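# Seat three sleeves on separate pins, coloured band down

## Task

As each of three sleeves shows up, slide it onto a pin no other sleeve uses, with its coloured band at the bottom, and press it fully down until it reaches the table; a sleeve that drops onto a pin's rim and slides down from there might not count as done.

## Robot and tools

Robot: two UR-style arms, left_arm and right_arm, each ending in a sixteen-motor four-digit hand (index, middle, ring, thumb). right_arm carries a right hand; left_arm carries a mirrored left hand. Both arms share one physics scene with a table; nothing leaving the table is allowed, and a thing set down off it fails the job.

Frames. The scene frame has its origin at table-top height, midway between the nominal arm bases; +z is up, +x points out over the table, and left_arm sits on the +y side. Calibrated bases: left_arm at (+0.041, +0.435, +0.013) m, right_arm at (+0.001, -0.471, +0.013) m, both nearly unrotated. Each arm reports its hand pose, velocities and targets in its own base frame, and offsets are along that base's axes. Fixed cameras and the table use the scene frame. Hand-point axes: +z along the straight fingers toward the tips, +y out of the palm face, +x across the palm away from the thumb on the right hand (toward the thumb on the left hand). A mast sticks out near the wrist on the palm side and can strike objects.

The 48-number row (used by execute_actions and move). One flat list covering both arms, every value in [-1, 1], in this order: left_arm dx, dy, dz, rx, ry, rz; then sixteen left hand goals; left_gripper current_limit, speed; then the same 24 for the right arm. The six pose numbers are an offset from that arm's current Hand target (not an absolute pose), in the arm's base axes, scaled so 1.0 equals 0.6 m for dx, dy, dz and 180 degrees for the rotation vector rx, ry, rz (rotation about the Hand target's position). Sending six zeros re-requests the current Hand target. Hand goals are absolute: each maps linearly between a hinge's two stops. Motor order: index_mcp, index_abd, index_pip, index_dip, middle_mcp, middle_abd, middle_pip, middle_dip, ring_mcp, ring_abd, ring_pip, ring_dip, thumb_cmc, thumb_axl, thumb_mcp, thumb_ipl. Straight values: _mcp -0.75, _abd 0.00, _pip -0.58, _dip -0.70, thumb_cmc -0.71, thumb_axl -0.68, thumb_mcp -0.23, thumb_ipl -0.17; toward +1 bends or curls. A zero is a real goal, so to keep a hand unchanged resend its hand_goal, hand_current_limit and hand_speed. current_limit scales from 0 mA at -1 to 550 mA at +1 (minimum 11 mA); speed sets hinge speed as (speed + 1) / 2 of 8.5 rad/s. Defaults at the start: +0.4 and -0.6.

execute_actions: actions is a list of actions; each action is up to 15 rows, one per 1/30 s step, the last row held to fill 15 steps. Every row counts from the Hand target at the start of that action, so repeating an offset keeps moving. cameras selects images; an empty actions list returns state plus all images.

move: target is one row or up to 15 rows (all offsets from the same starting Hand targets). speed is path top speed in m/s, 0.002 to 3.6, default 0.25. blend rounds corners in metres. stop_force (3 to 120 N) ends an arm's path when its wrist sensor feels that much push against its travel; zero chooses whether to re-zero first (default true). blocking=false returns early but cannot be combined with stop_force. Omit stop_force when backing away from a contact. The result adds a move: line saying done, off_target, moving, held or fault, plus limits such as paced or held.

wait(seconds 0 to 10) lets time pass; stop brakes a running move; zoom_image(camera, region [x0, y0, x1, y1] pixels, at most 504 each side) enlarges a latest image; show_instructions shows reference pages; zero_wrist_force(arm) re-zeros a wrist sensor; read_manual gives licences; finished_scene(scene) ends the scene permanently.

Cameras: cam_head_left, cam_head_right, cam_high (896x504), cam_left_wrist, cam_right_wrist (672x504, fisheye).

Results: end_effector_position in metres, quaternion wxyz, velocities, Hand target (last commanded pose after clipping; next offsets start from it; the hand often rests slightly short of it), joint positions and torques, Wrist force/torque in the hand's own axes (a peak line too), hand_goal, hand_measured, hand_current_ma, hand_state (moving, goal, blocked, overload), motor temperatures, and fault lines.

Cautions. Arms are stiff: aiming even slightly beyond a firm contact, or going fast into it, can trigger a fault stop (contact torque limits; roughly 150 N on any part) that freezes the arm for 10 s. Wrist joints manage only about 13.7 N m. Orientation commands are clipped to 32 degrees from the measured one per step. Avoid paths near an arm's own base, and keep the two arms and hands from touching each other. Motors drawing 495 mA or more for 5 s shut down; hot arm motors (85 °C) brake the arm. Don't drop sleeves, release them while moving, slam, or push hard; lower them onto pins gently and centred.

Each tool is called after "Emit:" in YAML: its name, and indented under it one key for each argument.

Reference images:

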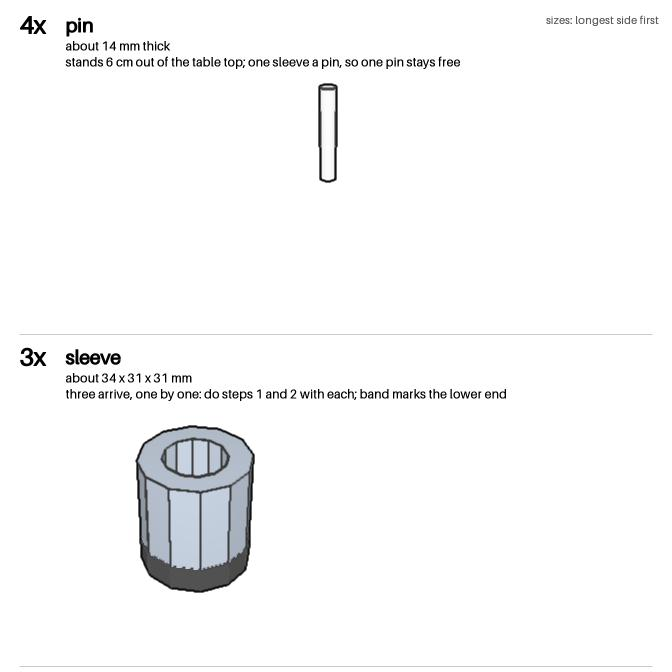

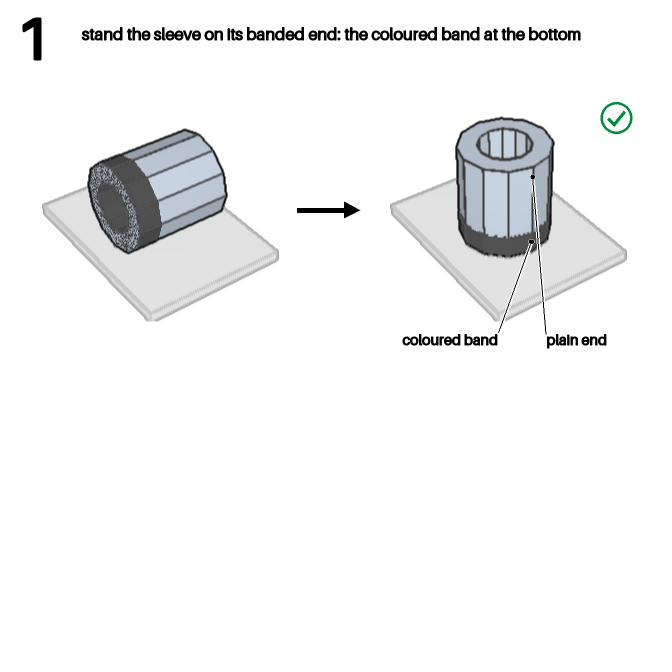

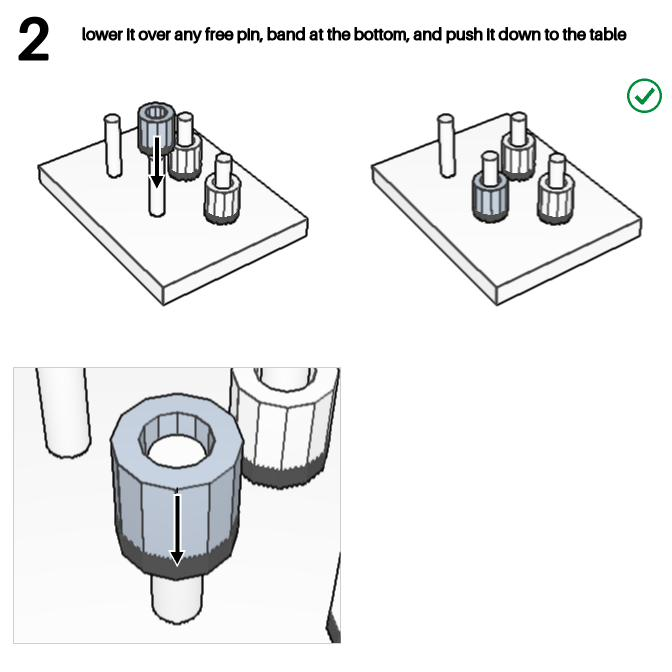

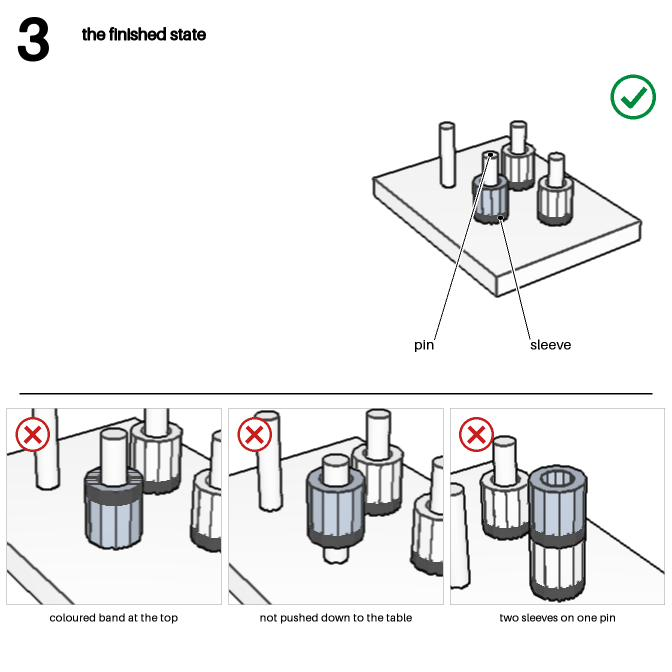

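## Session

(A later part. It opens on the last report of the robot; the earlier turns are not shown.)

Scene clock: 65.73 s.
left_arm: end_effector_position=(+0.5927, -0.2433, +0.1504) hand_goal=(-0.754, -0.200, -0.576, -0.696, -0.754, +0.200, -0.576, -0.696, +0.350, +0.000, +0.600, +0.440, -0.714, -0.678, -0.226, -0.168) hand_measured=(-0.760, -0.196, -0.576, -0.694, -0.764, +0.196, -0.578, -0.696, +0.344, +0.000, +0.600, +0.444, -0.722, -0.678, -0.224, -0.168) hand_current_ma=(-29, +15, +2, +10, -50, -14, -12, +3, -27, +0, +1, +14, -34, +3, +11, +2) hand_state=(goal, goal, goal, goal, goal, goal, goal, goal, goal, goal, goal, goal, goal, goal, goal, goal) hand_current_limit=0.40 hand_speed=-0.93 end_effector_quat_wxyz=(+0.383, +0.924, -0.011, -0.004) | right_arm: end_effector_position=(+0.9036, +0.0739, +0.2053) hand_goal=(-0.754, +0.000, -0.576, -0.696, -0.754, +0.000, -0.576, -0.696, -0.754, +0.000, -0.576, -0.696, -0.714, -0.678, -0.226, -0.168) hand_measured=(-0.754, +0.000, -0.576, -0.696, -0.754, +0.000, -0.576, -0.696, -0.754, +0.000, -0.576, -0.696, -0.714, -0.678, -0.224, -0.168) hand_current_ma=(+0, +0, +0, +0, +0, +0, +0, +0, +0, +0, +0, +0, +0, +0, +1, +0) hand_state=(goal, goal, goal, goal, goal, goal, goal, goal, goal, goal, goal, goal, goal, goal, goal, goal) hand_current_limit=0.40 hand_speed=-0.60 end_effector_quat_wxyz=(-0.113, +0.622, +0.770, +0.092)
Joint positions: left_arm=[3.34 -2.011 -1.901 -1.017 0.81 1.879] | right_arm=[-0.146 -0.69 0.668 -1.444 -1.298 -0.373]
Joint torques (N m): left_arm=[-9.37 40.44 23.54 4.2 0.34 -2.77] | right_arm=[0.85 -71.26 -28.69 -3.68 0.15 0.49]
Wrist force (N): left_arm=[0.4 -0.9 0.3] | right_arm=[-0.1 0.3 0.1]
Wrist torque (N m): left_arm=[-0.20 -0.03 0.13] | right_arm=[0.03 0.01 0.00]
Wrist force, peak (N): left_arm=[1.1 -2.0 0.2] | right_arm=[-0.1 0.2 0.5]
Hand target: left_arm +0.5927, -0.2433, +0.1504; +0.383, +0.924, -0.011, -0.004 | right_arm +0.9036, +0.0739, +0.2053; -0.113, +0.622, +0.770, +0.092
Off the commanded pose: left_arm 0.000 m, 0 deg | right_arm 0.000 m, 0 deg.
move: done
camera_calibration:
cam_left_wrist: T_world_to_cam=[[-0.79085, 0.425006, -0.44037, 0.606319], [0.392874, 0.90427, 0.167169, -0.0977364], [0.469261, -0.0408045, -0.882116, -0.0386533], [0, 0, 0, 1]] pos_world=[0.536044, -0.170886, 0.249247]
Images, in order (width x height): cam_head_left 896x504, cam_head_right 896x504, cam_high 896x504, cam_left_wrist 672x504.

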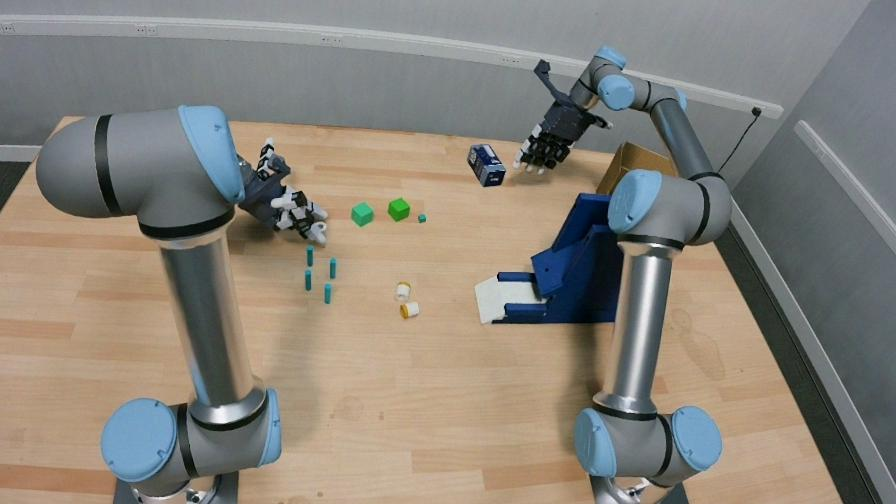

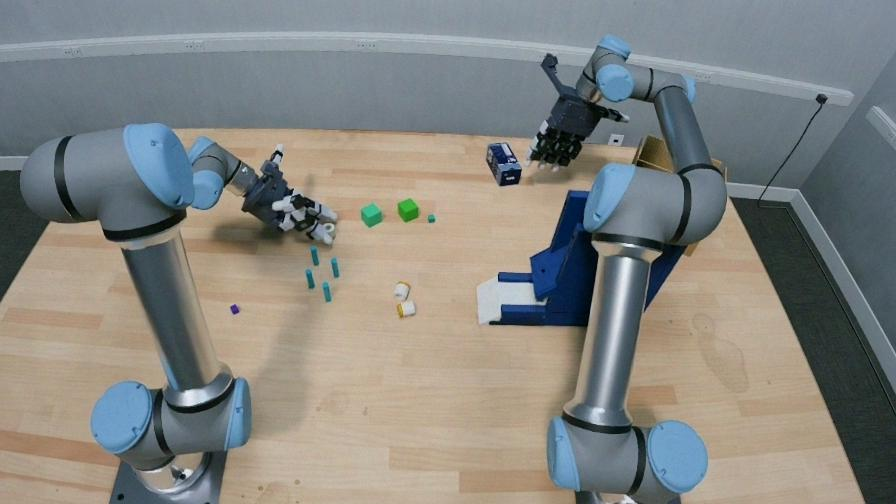

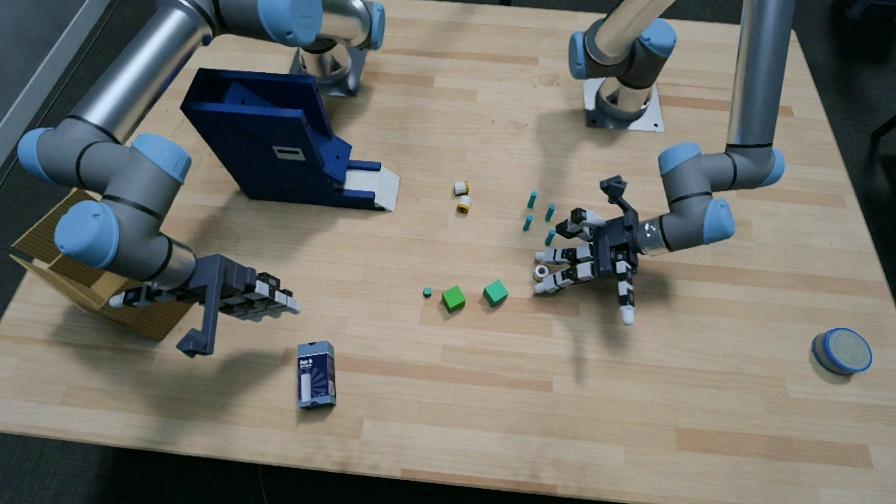

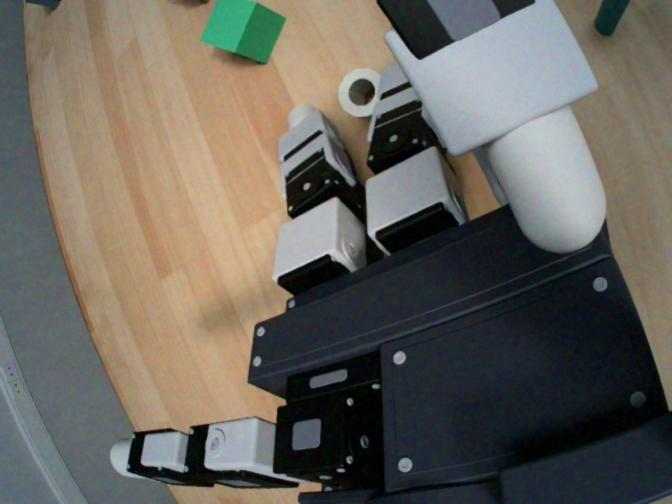

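Emit:
move:
  target: [-0.0039,0.0041,-0.0242,0,0,0,-0.754,-0.2,-0.576,-0.696,-0.754,0.2,-0.576,-0.696,0.35,0,0.6,0.44,-0.714,-0.678,-0.226,-0.168,0.4,-0.93,0,0,0,0,0,0,-0.754,0,-0.576,-0.696,-0.754,0,-0.576,-0.696,-0.754,0,-0.576,-0.696,-0.714,-0.678,-0.226,-0.168,0.4,-0.6]
  speed: 0.05
  stop_force: 4

Emit:
move:
  target: [0,0,0,0,0,0,-0.754,0.15,-0.576,-0.696,-0.754,-0.15,-0.576,-0.696,0.35,0,0.6,0.44,-0.714,-0.678,-0.226,-0.168,0.4,-0.93,0,0,0,0,0,0,-0.754,0,-0.576,-0.696,-0.754,0,-0.576,-0.696,-0.754,0,-0.576,-0.696,-0.714,-0.678,-0.226,-0.168,0.4,-0.6]
  cameras: ["cam_head_right", "cam_head_left", "cam_high", "cam_left_wrist"]

Emit:
zoom_image:
  camera: "cam_high"
  region: [520, 210, 600, 290]

Emit:
zoom_image:
  camera: "cam_head_right"
  region: [290, 200, 350, 260]

Emit:
zoom_image:
  camera: "cam_head_left"
  region: [290, 200, 350, 260]

Emit:
zoom_image:
  camera: "cam_left_wrist"
  region: [280, 30, 420, 150]

Scene clock: 68.17 s.
left_arm: end_effector_position=(+0.5904, -0.2408, +0.1359) hand_goal=(-0.754, -0.200, -0.576, -0.696, -0.754, +0.200, -0.576, -0.696, +0.350, +0.000, +0.600, +0.440, -0.714, -0.678, -0.226, -0.168) hand_measured=(-0.760, -0.196, -0.576, -0.694, -0.764, +0.196, -0.578, -0.696, +0.344, +0.000, +0.600, +0.444, -0.722, -0.678, -0.224, -0.168) hand_current_ma=(-29, +15, +2, +10, -50, -14, -12, +3, -27, +0, +1, +14, -34, +3, +11, +2) hand_state=(goal, goal, goal, goal, goal, goal, goal, goal, goal, goal, goal, goal, goal, goal, goal, goal) hand_current_limit=0.40 hand_speed=-0.93 end_effector_quat_wxyz=(+0.383, +0.924, -0.011, -0.004) | right_arm: end_effector_position=(+0.9036, +0.0739, +0.2053) hand_goal=(-0.754, +0.000, -0.576, -0.696, -0.754, +0.000, -0.576, -0.696, -0.754, +0.000, -0.576, -0.696, -0.714, -0.678, -0.226, -0.168) hand_measured=(-0.754, +0.000, -0.576, -0.696, -0.754, +0.000, -0.576, -0.696, -0.754, +0.000, -0.576, -0.696, -0.714, -0.678, -0.224, -0.168) hand_current_ma=(+0, +0, +0, +0, +0, +0, +0, +0, +0, +0, +0, +0, +0, +0, +1, +0) hand_state=(goal, goal, goal, goal, goal, goal, goal, goal, goal, goal, goal, goal, goal, goal, goal, goal) hand_current_limit=0.40 hand_speed=-0.60 end_effector_quat_wxyz=(-0.113, +0.622, +0.770, +0.092)
Joint positions: left_arm=[3.345 -2.031 -1.917 -0.985 0.811 1.886] | right_arm=[-0.146 -0.69 0.668 -1.444 -1.298 -0.373]
Joint torques (N m): left_arm=[10 28.31 7.96 4.23 0.48 2.6] | right_arm=[1 -71.96 -29.55 -3.68 0.11 0.56]
Wrist force (N): left_arm=[0.8 -0.8 0.1] | right_arm=[-0.1 0.2 0.2]
Wrist torque (N m): left_arm=[-0.18 -0.07 0.04] | right_arm=[0.00 0.01 0.00]
Wrist force, peak (N): left_arm=[0.7 -1.4 0.2] | right_arm=[0.2 0.3 0.2]
Hand target: left_arm +0.5904, -0.2408, +0.1359; +0.383, +0.924, -0.011, -0.004 | right_arm +0.9036, +0.0739, +0.2053; -0.113, +0.622, +0.770, +0.092
Off the commanded pose: left_arm 0.000 m, 0 deg | right_arm 0.000 m, 0 deg.
move: done

Scene clock: 68.90 s.
left_arm: end_effector_position=(+0.5904, -0.2408, +0.1359) hand_goal=(-0.754, +0.150, -0.576, -0.696, -0.754, -0.150, -0.576, -0.696, +0.350, +0.000, +0.600, +0.440, -0.714, -0.678, -0.226, -0.168) hand_measured=(-0.760, -0.108, -0.576, -0.694, -0.764, +0.102, -0.578, -0.696, +0.344, +0.000, +0.600, +0.444, -0.722, -0.678, -0.224, -0.168) hand_current_ma=(-29, -385, +2, +9, -50, +385, -12, +3, -27, +0, +1, +14, -34, +3, +11, +2) hand_state=(goal, blocked, goal, goal, goal, blocked, goal, goal, goal, goal, goal, goal, goal, goal, goal, goal) hand_current_limit=0.40 hand_speed=-0.93 end_effector_quat_wxyz=(+0.383, +0.924, -0.011, -0.004) | right_arm: end_effector_position=(+0.9036, +0.0739, +0.2053) hand_goal=(-0.754, +0.000, -0.576, -0.696, -0.754, +0.000, -0.576, -0.696, -0.754, +0.000, -0.576, -0.696, -0.714, -0.678, -0.226, -0.168) hand_measured=(-0.754, +0.000, -0.576, -0.696, -0.754, +0.000, -0.576, -0.696, -0.754, +0.000, -0.576, -0.696, -0.714, -0.678, -0.224, -0.168) hand_current_ma=(+0, +0, +0, +0, +0, +0, +0, +0, +0, +0, +0, +0, +0, +0, +1, +0) hand_state=(goal, goal, goal, goal, goal, goal, goal, goal, goal, goal, goal, goal, goal, goal, goal, goal) hand_current_limit=0.40 hand_speed=-0.60 end_effector_quat_wxyz=(-0.113, +0.622, +0.770, +0.092)
Joint positions: left_arm=[3.345 -2.031 -1.917 -0.985 0.811 1.886] | right_arm=[-0.146 -0.69 0.668 -1.444 -1.298 -0.373]
Joint torques (N m): left_arm=[9.73 26.83 7.82 4.21 0.23 2.45] | right_arm=[0.99 -71.35 -29.36 -3.74 0.12 0.53]
Wrist force (N): left_arm=[0.4 -1.1 0.0] | right_arm=[0.3 0.1 0.0]
Wrist torque (N m): left_arm=[-0.19 -0.04 0.01] | right_arm=[0.02 -0.03 0.03]
Wrist force, peak (N): left_arm=[1.0 -1.1 0.2] | right_arm=[0.3 0.2 -0.3]
Hand target: left_arm +0.5904, -0.2408, +0.1359; +0.383, +0.924, -0.011, -0.004 | right_arm +0.9036, +0.0739, +0.2053; -0.113, +0.622, +0.770, +0.092
Off the commanded pose: left_arm 0.000 m, 0 deg | right_arm 0.000 m, 0 deg.
move: done
camera_calibration:
cam_left_wrist: T_world_to_cam=[[-0.790853, 0.425048, -0.440325, 0.59705], [0.392867, 0.904255, 0.167267, -0.0966917], [0.469263, -0.0407054, -0.88212, -0.0502459], [0, 0, 0, 1]] pos_world=[0.533744, -0.168386, 0.234747]
Images, in order (width x height): cam_head_left 896x504, cam_head_right 896x504, cam_high 896x504, cam_left_wrist 672x504.

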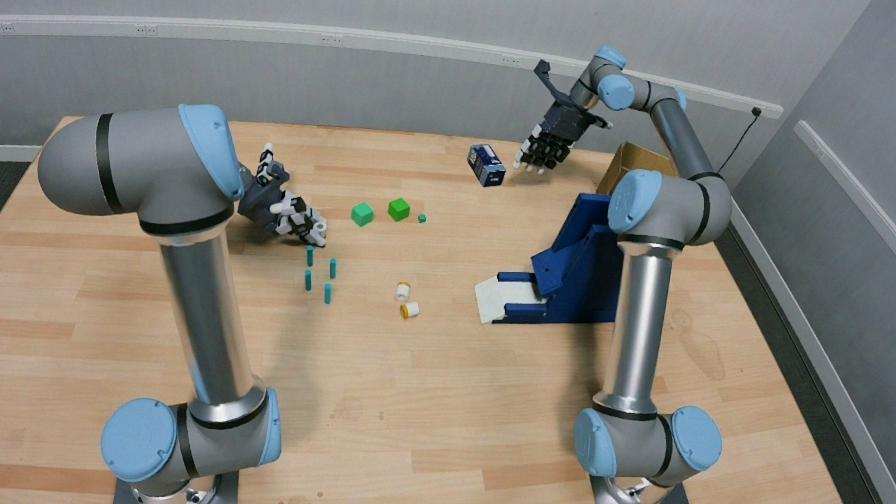

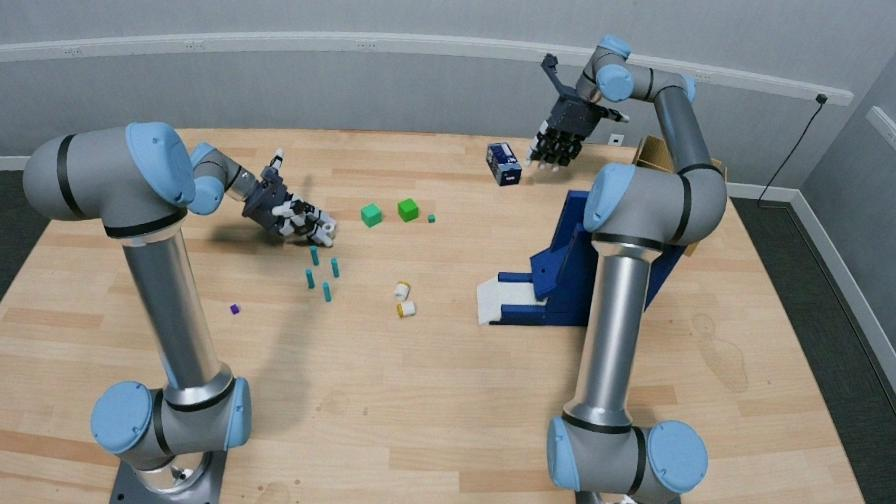

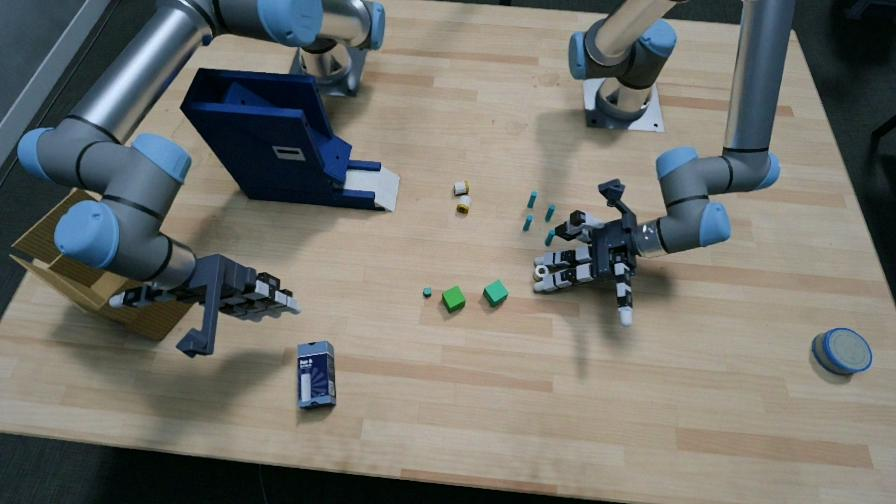

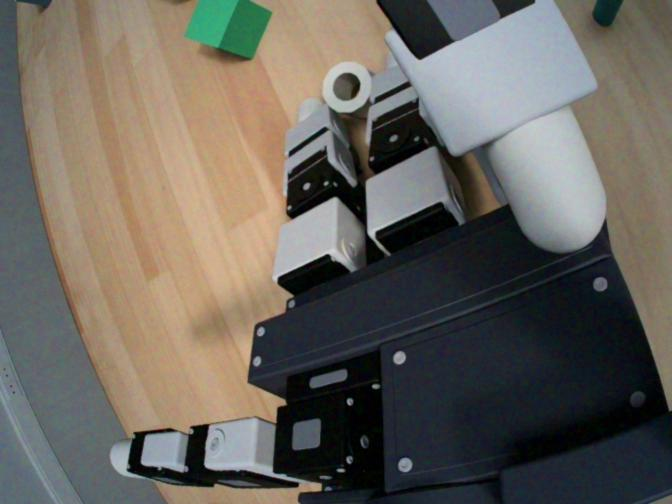

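Scaled by 6.300 from the camera's 896x504 image, which has a finer 1280x720 frame.

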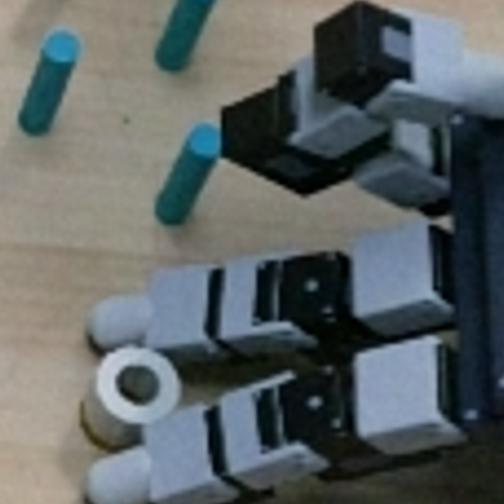

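Scaled by 8.400 from the camera's 896x504 image, which has a finer 1280x720 frame.

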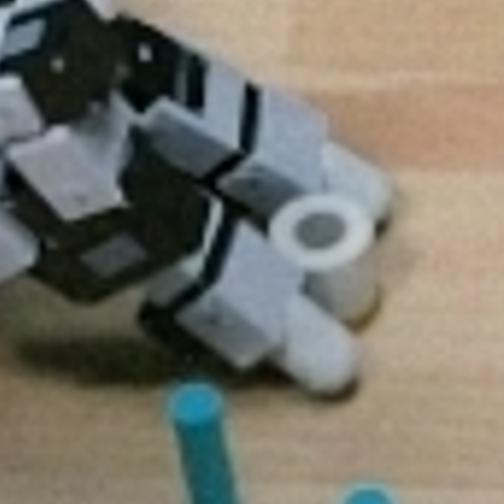

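Scaled by 8.400 from the camera's 896x504 image, which has a finer 1280x720 frame.

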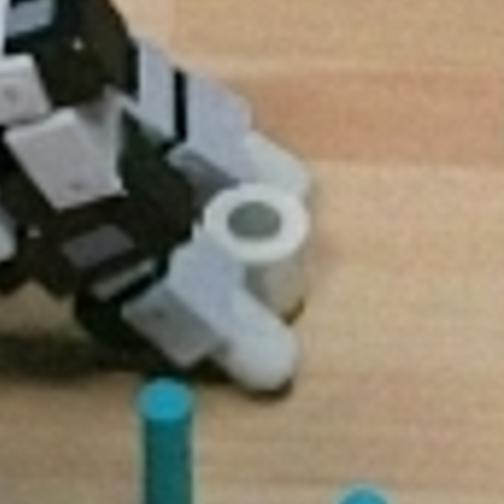

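Scaled by 3.600 from the camera's 672x504 image, which has a finer 960x720 frame.

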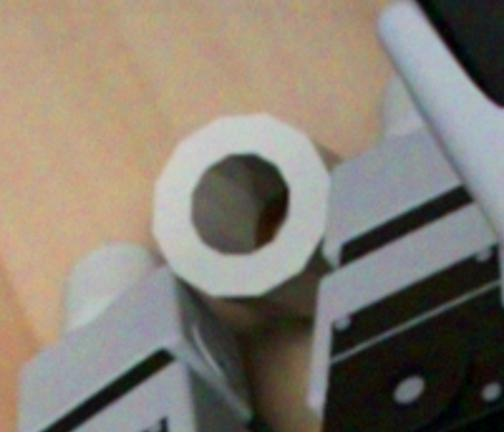

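Emit:
move:
  target:
    - [0,0,0,0,0,0,-0.754,-0.17,-0.576,-0.696,-0.754,0.17,-0.576,-0.696,0.35,0,0.6,0.44,-0.714,-0.678,-0.226,-0.168,0.4,-0.93,0,0,0,0,0,0,-0.754,0,-0.576,-0.696,-0.754,0,-0.576,-0.696,-0.754,0,-0.576,-0.696,-0.714,-0.678,-0.226,-0.168,0.4,-0.6]
    - [0,0.007,0.007,0,0,0,-0.754,-0.17,-0.576,-0.696,-0.754,0.17,-0.576,-0.696,0.35,0,0.6,0.44,-0.714,-0.678,-0.226,-0.168,0.4,-0.93,0,0,0,0,0,0,-0.754,0,-0.576,-0.696,-0.754,0,-0.576,-0.696,-0.754,0,-0.576,-0.696,-0.714,-0.678,-0.226,-0.168,0.4,-0.6]
  speed: 0.05

Emit:
move:
  target: [0,0,0,0,0,0,-0.754,0.15,-0.576,-0.696,-0.754,-0.15,-0.576,-0.696,0.35,0,0.6,0.44,-0.714,-0.678,-0.226,-0.168,0.4,-0.93,0,0,0,0,0,0,-0.754,0,-0.576,-0.696,-0.754,0,-0.576,-0.696,-0.754,0,-0.576,-0.696,-0.714,-0.678,-0.226,-0.168,0.4,-0.6]
  cameras: ["cam_head_right", "cam_head_left", "cam_high", "cam_left_wrist"]

Emit:
zoom_image:
  camera: "cam_high"
  region: [520, 210, 600, 290]

Emit:
zoom_image:
  camera: "cam_head_right"
  region: [290, 200, 350, 260]

Emit:
zoom_image:
  camera: "cam_head_left"
  region: [290, 200, 350, 260]

Emit:
zoom_image:
  camera: "cam_left_wrist"
  region: [280, 30, 420, 150]

Scene clock: 72.20 s.
left_arm: end_effector_position=(+0.5904, -0.2367, +0.1401) hand_goal=(-0.754, -0.170, -0.576, -0.696, -0.754, +0.170, -0.576, -0.696, +0.350, +0.000, +0.600, +0.440, -0.714, -0.678, -0.226, -0.168) hand_measured=(-0.760, -0.166, -0.576, -0.694, -0.764, +0.166, -0.578, -0.696, +0.344, +0.000, +0.600, +0.444, -0.722, -0.678, -0.224, -0.168) hand_current_ma=(-29, +18, +2, +9, -50, -17, -12, +3, -27, +0, +1, +14, -34, +3, +11, +2) hand_state=(goal, goal, goal, goal, goal, goal, goal, goal, goal, goal, goal, goal, goal, goal, goal, goal) hand_current_limit=0.40 hand_speed=-0.93 end_effector_quat_wxyz=(+0.383, +0.924, -0.011, -0.004) | right_arm: end_effector_position=(+0.9036, +0.0739, +0.2053) hand_goal=(-0.754, +0.000, -0.576, -0.696, -0.754, +0.000, -0.576, -0.696, -0.754, +0.000, -0.576, -0.696, -0.714, -0.678, -0.226, -0.168) hand_measured=(-0.754, +0.000, -0.576, -0.696, -0.754, +0.000, -0.576, -0.696, -0.754, +0.000, -0.576, -0.696, -0.714, -0.678, -0.224, -0.168) hand_current_ma=(+0, +0, +0, +0, +0, +0, +0, +0, +0, +0, +0, +0, +0, +0, +1, +0) hand_state=(goal, goal, goal, goal, goal, goal, goal, goal, goal, goal, goal, goal, goal, goal, goal, goal) hand_current_limit=0.40 hand_speed=-0.60 end_effector_quat_wxyz=(-0.113, +0.622, +0.770, +0.092)
Joint positions: left_arm=[3.352 -2.023 -1.914 -1.004 0.813 1.896] | right_arm=[-0.146 -0.69 0.668 -1.444 -1.298 -0.373]
Joint torques (N m): left_arm=[10.71 40.58 22.08 0.4 0.37 2.49] | right_arm=[1.38 -71.75 -29.58 -3.65 0.07 0.44]
Wrist force (N): left_arm=[0.4 -1.2 -0.1] | right_arm=[0.1 0.1 0.0]
Wrist torque (N m): left_arm=[-0.22 -0.04 0.02] | right_arm=[0.02 -0.02 0.01]
Wrist force, peak (N): left_arm=[0.7 -1.5 -0.2] | right_arm=[-0.1 0.4 0.3]
Hand target: left_arm +0.5904, -0.2366, +0.1401; +0.383, +0.924, -0.011, -0.004 | right_arm +0.9036, +0.0739, +0.2053; -0.113, +0.622, +0.770, +0.092
Off the commanded pose: left_arm 0.000 m, 0 deg | right_arm 0.000 m, 0 deg.
move: done

Scene clock: 73.00 s.
left_arm: end_effector_position=(+0.5904, -0.2366, +0.1401) hand_goal=(-0.754, +0.150, -0.576, -0.696, -0.754, -0.150, -0.576, -0.696, +0.350, +0.000, +0.600, +0.440, -0.714, -0.678, -0.226, -0.168) hand_measured=(-0.760, -0.026, -0.576, -0.694, -0.764, +0.022, -0.578, -0.696, +0.344, +0.000, +0.600, +0.444, -0.722, -0.678, -0.224, -0.168) hand_current_ma=(-29, -308, +2, +9, -49, +292, -11, +3, -27, +0, +1, +14, -34, +3, +11, +2) hand_state=(goal, moving, goal, goal, goal, moving, goal, goal, goal, goal, goal, goal, goal, goal, goal, goal) hand_current_limit=0.40 hand_speed=-0.93 end_effector_quat_wxyz=(+0.383, +0.924, -0.011, -0.004) | right_arm: end_effector_position=(+0.9036, +0.0739, +0.2053) hand_goal=(-0.754, +0.000, -0.576, -0.696, -0.754, +0.000, -0.576, -0.696, -0.754, +0.000, -0.576, -0.696, -0.714, -0.678, -0.226, -0.168) hand_measured=(-0.754, +0.000, -0.576, -0.696, -0.754, +0.000, -0.576, -0.696, -0.754, +0.000, -0.576, -0.696, -0.714, -0.678, -0.224, -0.168) hand_current_ma=(+0, +0, +0, +0, +0, +0, +0, +0, +0, +0, +0, +0, +0, +0, +1, +0) hand_state=(goal, goal, goal, goal, goal, goal, goal, goal, goal, goal, goal, goal, goal, goal, goal, goal) hand_current_limit=0.40 hand_speed=-0.60 end_effector_quat_wxyz=(-0.113, +0.622, +0.770, +0.092)
Joint positions: left_arm=[3.352 -2.023 -1.914 -1.004 0.813 1.896] | right_arm=[-0.146 -0.69 0.668 -1.444 -1.298 -0.373]
Joint torques (N m): left_arm=[10.31 39.49 22.04 0.57 0.34 2.34] | right_arm=[0.96 -72.16 -28.76 -3.73 0.08 0.51]
Wrist force (N): left_arm=[0.3 -1.0 -0.1] | right_arm=[0.1 0.1 -0.2]
Wrist torque (N m): left_arm=[-0.18 -0.04 0.01] | right_arm=[0.03 0.00 0.01]
Wrist force, peak (N): left_arm=[0.9 -1.1 -0.4] | right_arm=[0.2 0.4 0.0]
Hand target: left_arm +0.5904, -0.2366, +0.1401; +0.383, +0.924, -0.011, -0.004 | right_arm +0.9036, +0.0739, +0.2053; -0.113, +0.622, +0.770, +0.092
Off the commanded pose: left_arm 0.000 m, 0 deg | right_arm 0.000 m, 0 deg.
move: done
camera_calibration:
cam_left_wrist: T_world_to_cam=[[-0.790884, 0.424976, -0.440338, 0.597122], [0.392803, 0.904289, 0.167233, -0.101145], [0.469263, -0.0407041, -0.88212, -0.0463699], [0, 0, 0, 1]] pos_world=[0.533744, -0.164186, 0.238947]
Images, in order (width x height): cam_head_left 896x504, cam_head_right 896x504, cam_high 896x504, cam_left_wrist 672x504.

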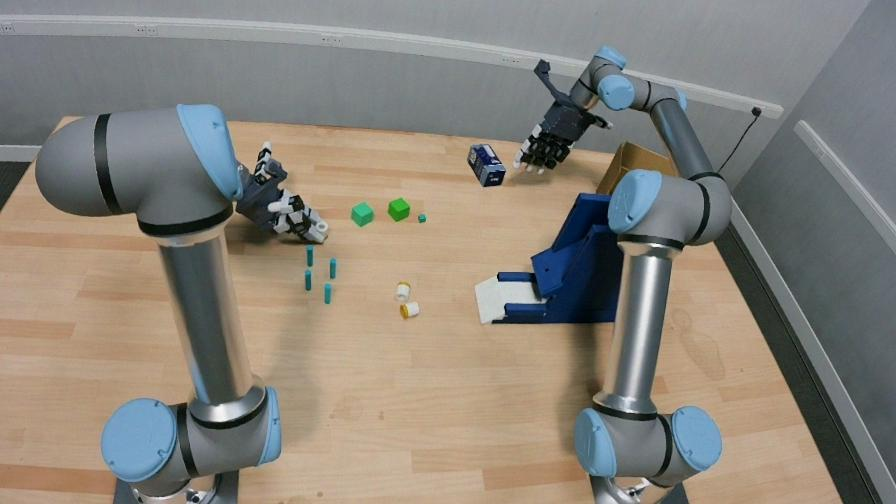

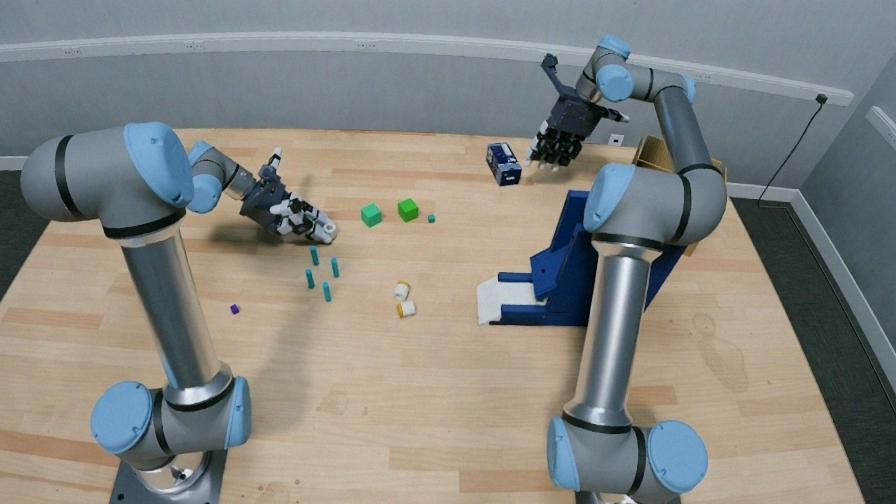

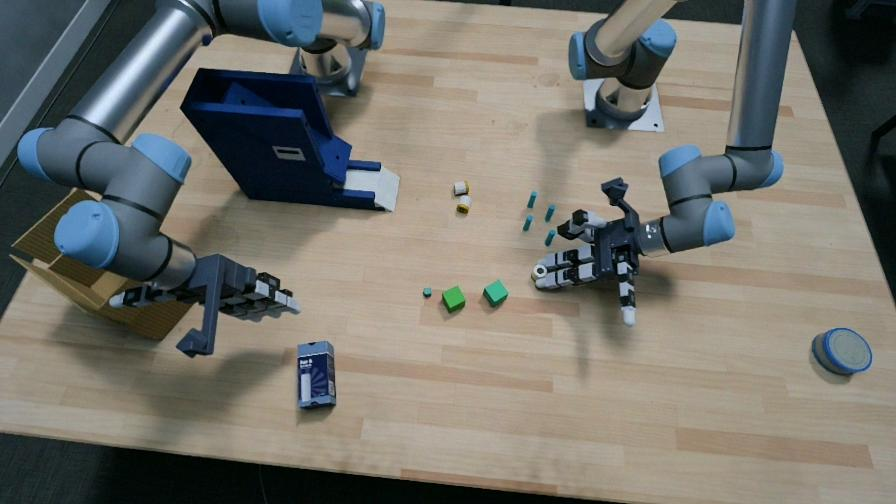

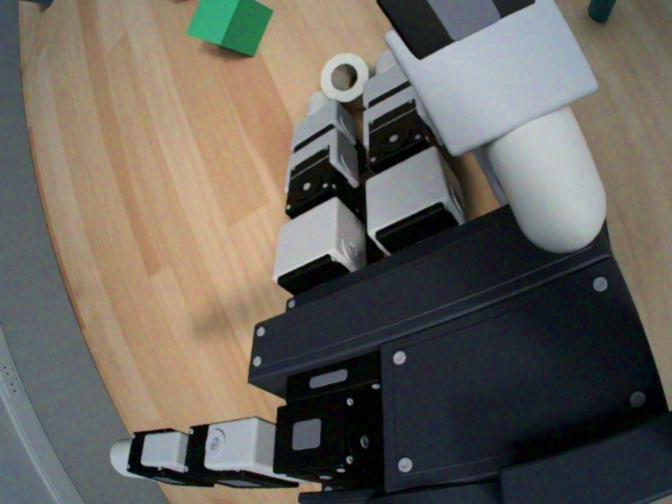

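Scaled by 6.300 from the camera's 896x504 image, which has a finer 1280x720 frame.

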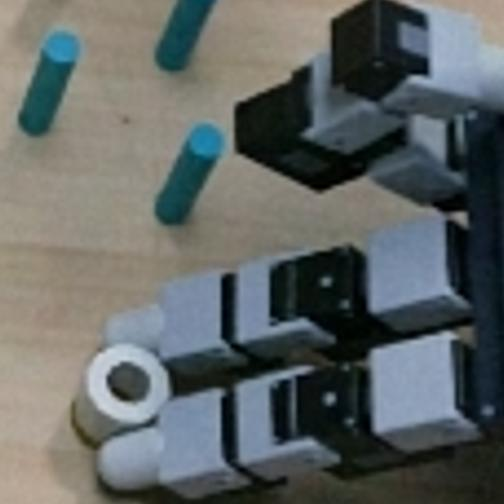

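Scaled by 8.400 from the camera's 896x504 image, which has a finer 1280x720 frame.

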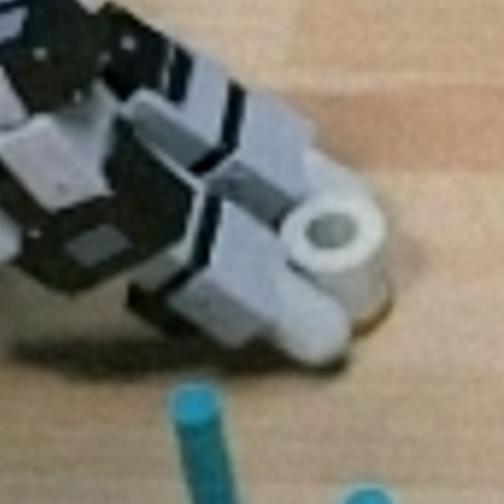

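Scaled by 8.400 from the camera's 896x504 image, which has a finer 1280x720 frame.

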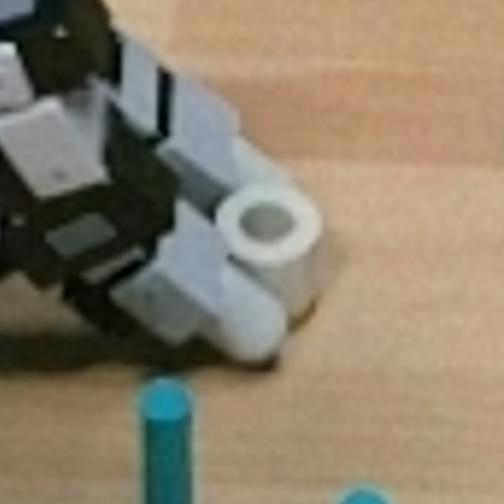

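Scaled by 3.600 from the camera's 672x504 image, which has a finer 960x720 frame.

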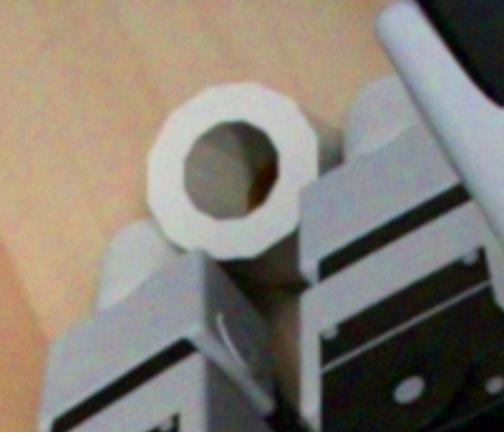

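Emit:
move:
  target:
    - [0,0,0,0,0,0,-0.754,-0.2,-0.576,-0.696,-0.754,0.2,-0.576,-0.696,0.35,0,0.6,0.44,-0.714,-0.678,-0.226,-0.168,0.4,-0.93,0,0,0,0,0,0,-0.754,0,-0.576,-0.696,-0.754,0,-0.576,-0.696,-0.754,0,-0.576,-0.696,-0.714,-0.678,-0.226,-0.168,0.4,-0.6]
    - [0,0,0.05,0,0,0,-0.754,-0.2,-0.576,-0.696,-0.754,0.2,-0.576,-0.696,0.35,0,0.6,0.44,-0.714,-0.678,-0.226,-0.168,0.4,-0.93,0,0,0,0,0,0,-0.754,0,-0.576,-0.696,-0.754,0,-0.576,-0.696,-0.754,0,-0.576,-0.696,-0.714,-0.678,-0.226,-0.168,0.4,-0.6]
    - [-0.004,-0.1767,0.0298,0.2499,-0.0061,0,-0.754,-0.2,-0.576,-0.696,-0.754,0.2,-0.576,-0.696,0.35,0,0.6,0.44,-0.714,-0.678,-0.226,-0.168,0.4,-0.93,0,0,0,0,0,0,-0.754,0,-0.576,-0.696,-0.754,0,-0.576,-0.696,-0.754,0,-0.576,-0.696,-0.714,-0.678,-0.226,-0.168,0.4,-0.6]
  speed: 0.15
  blend: [0, 0.01, 0]
  cameras: ["cam_head_right", "cam_head_left", "cam_high", "cam_left_wrist"]

Emit:
zoom_image:
  camera: "cam_high"
  region: [520, 210, 600, 290]

Emit:
zoom_image:
  camera: "cam_head_right"
  region: [290, 190, 360, 260]

Emit:
zoom_image:
  camera: "cam_head_left"
  region: [290, 190, 360, 260]

Emit:
zoom_image:
  camera: "cam_left_wrist"
  region: [260, 30, 440, 180]

Scene clock: 80.77 s.
left_arm: end_effector_position=(+0.5880, -0.3426, +0.1580) hand_goal=(-0.754, -0.200, -0.576, -0.696, -0.754, +0.200, -0.576, -0.696, +0.350, +0.000, +0.600, +0.440, -0.714, -0.678, -0.226, -0.168) hand_measured=(-0.756, -0.196, -0.576, -0.694, -0.756, +0.196, -0.578, -0.696, +0.344, +0.000, +0.600, +0.444, -0.716, -0.678, -0.224, -0.168) hand_current_ma=(-5, +18, +2, +9, -6, -17, -10, +3, -27, +0, +1, +14, -12, +3, +11, +2) hand_state=(goal, goal, goal, goal, goal, goal, goal, goal, goal, goal, goal, goal, goal, goal, goal, goal) hand_current_limit=0.40 hand_speed=-0.93 end_effector_quat_wxyz=(+0.000, +1.000, -0.012, +0.000) | right_arm: end_effector_position=(+0.9036, +0.0739, +0.2053) hand_goal=(-0.754, +0.000, -0.576, -0.696, -0.754, +0.000, -0.576, -0.696, -0.754, +0.000, -0.576, -0.696, -0.714, -0.678, -0.226, -0.168) hand_measured=(-0.754, +0.000, -0.576, -0.696, -0.754, +0.000, -0.576, -0.696, -0.754, +0.000, -0.576, -0.696, -0.714, -0.678, -0.224, -0.168) hand_current_ma=(+0, +0, +0, +0, +0, +0, +0, +0, +0, +0, +0, +0, +0, +0, +1, +0) hand_state=(goal, goal, goal, goal, goal, goal, goal, goal, goal, goal, goal, goal, goal, goal, goal, goal) hand_current_limit=0.40 hand_speed=-0.60 end_effector_quat_wxyz=(-0.113, +0.622, +0.770, +0.092)
Joint positions: left_arm=[2.932 -1.945 -1.646 -1.12 1.571 1.385] | right_arm=[-0.146 -0.69 0.668 -1.444 -1.298 -0.373]
Joint torques (N m): left_arm=[-10.01 28.69 26.36 0.83 1.69 -2.64] | right_arm=[0.23 -73.64 -29.99 -3.76 -0.05 0.66]
Wrist force (N): left_arm=[0.0 -0.8 -0.5] | right_arm=[-0.1 0.1 0.0]
Wrist torque (N m): left_arm=[-0.05 0.04 0.05] | right_arm=[0.01 0.01 0.00]
Wrist force, peak (N): left_arm=[0.7 -2.0 0.6] | right_arm=[0.0 0.5 0.2]
Hand target: left_arm +0.5880, -0.3427, +0.1580; +0.000, +1.000, -0.012, +0.000 | right_arm +0.9036, +0.0739, +0.2053; -0.113, +0.622, +0.770, +0.092
Off the commanded pose: left_arm 0.000 m, 0 deg | right_arm 0.000 m, 0 deg.
move: done
camera_calibration:
cam_left_wrist: T_world_to_cam=[[-0.786147, 0.617546, -0.0246909, 0.645647], [0.383426, 0.518662, 0.764183, -0.22826], [0.484724, 0.591293, -0.644527, 0.136186], [0, 0, 0, 1]] pos_world=[0.529081, -0.360853, 0.27815]
Images, in order (width x height): cam_head_left 896x504, cam_head_right 896x504, cam_high 896x504, cam_left_wrist 672x504.

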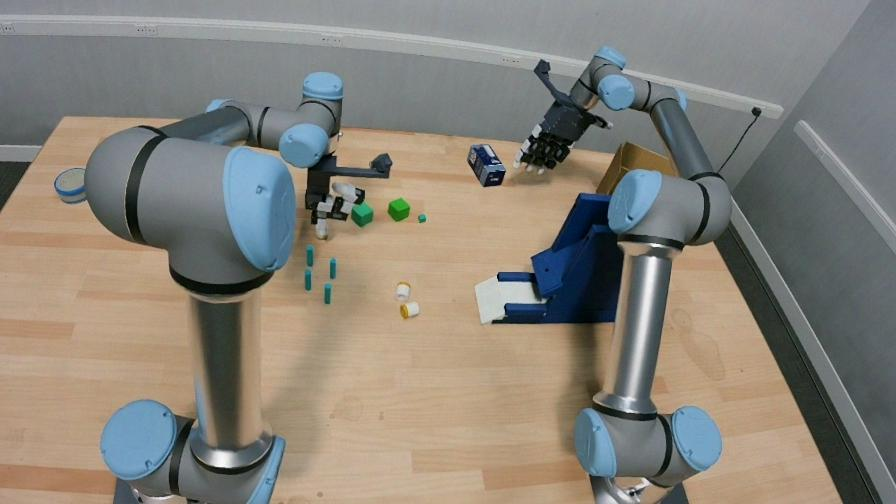

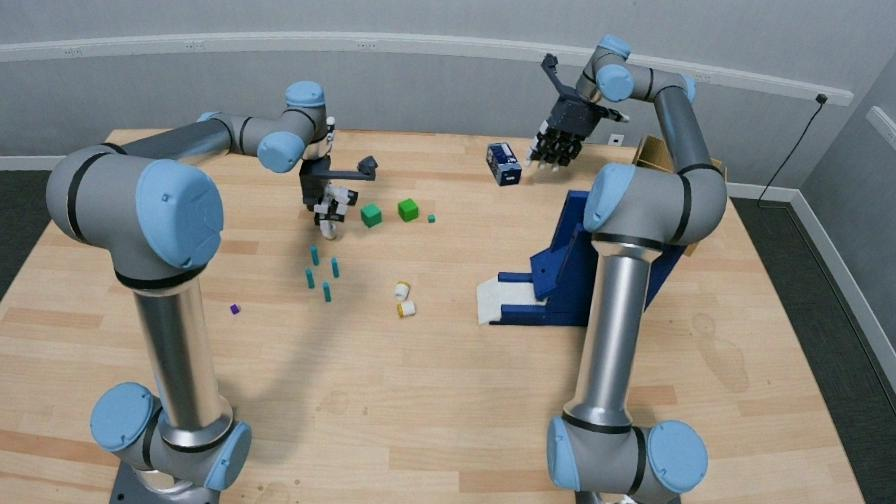

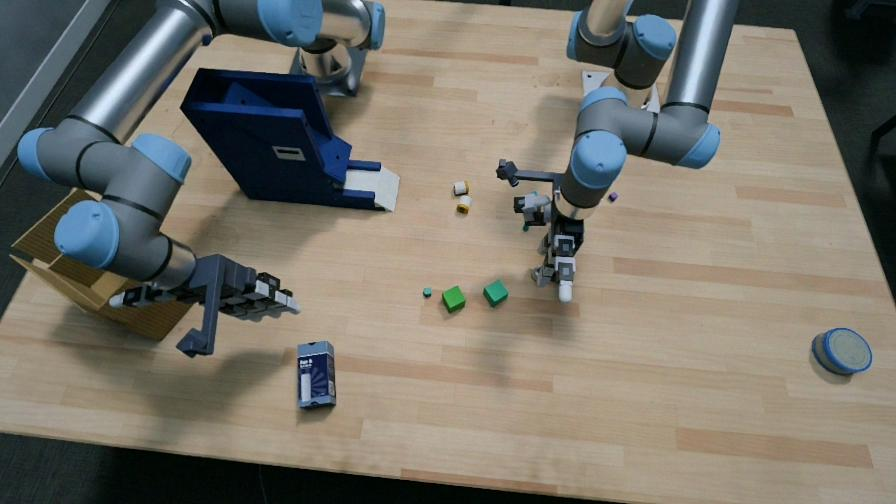

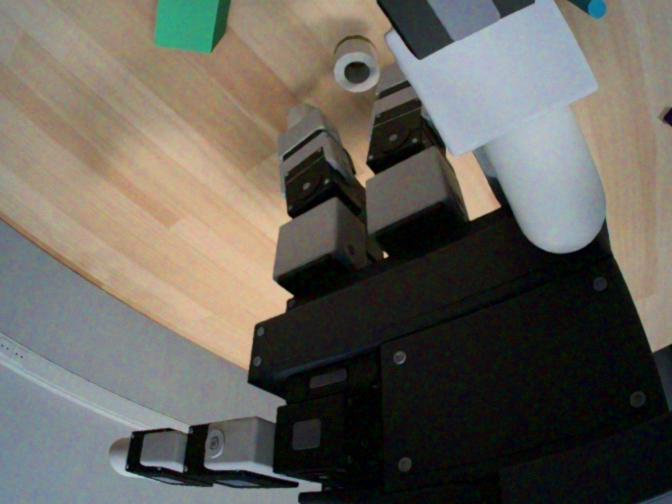

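Scaled by 6.300 from the camera's 896x504 image, which has a finer 1280x720 frame.

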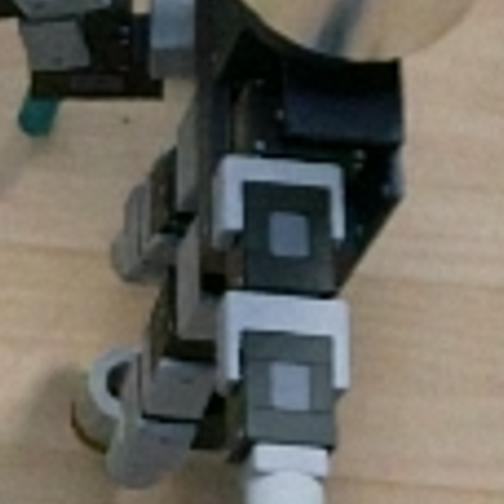

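Scaled by 7.200 from the camera's 896x504 image, which has a finer 1280x720 frame.

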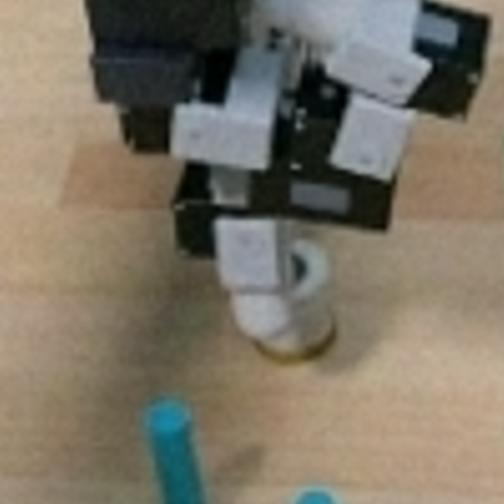

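Scaled by 7.200 from the camera's 896x504 image, which has a finer 1280x720 frame.

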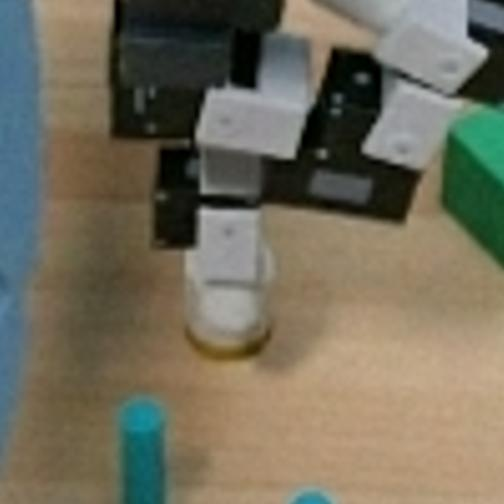

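Scaled by 2.800 from the camera's 672x504 image, which has a finer 960x720 frame.

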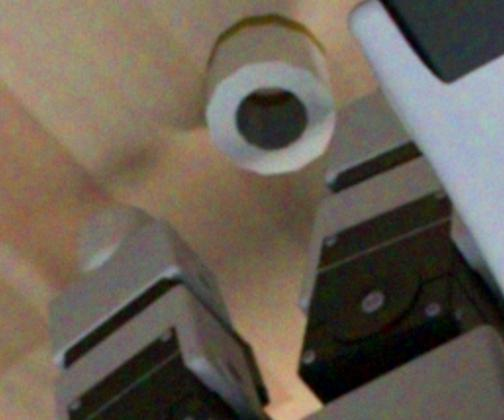

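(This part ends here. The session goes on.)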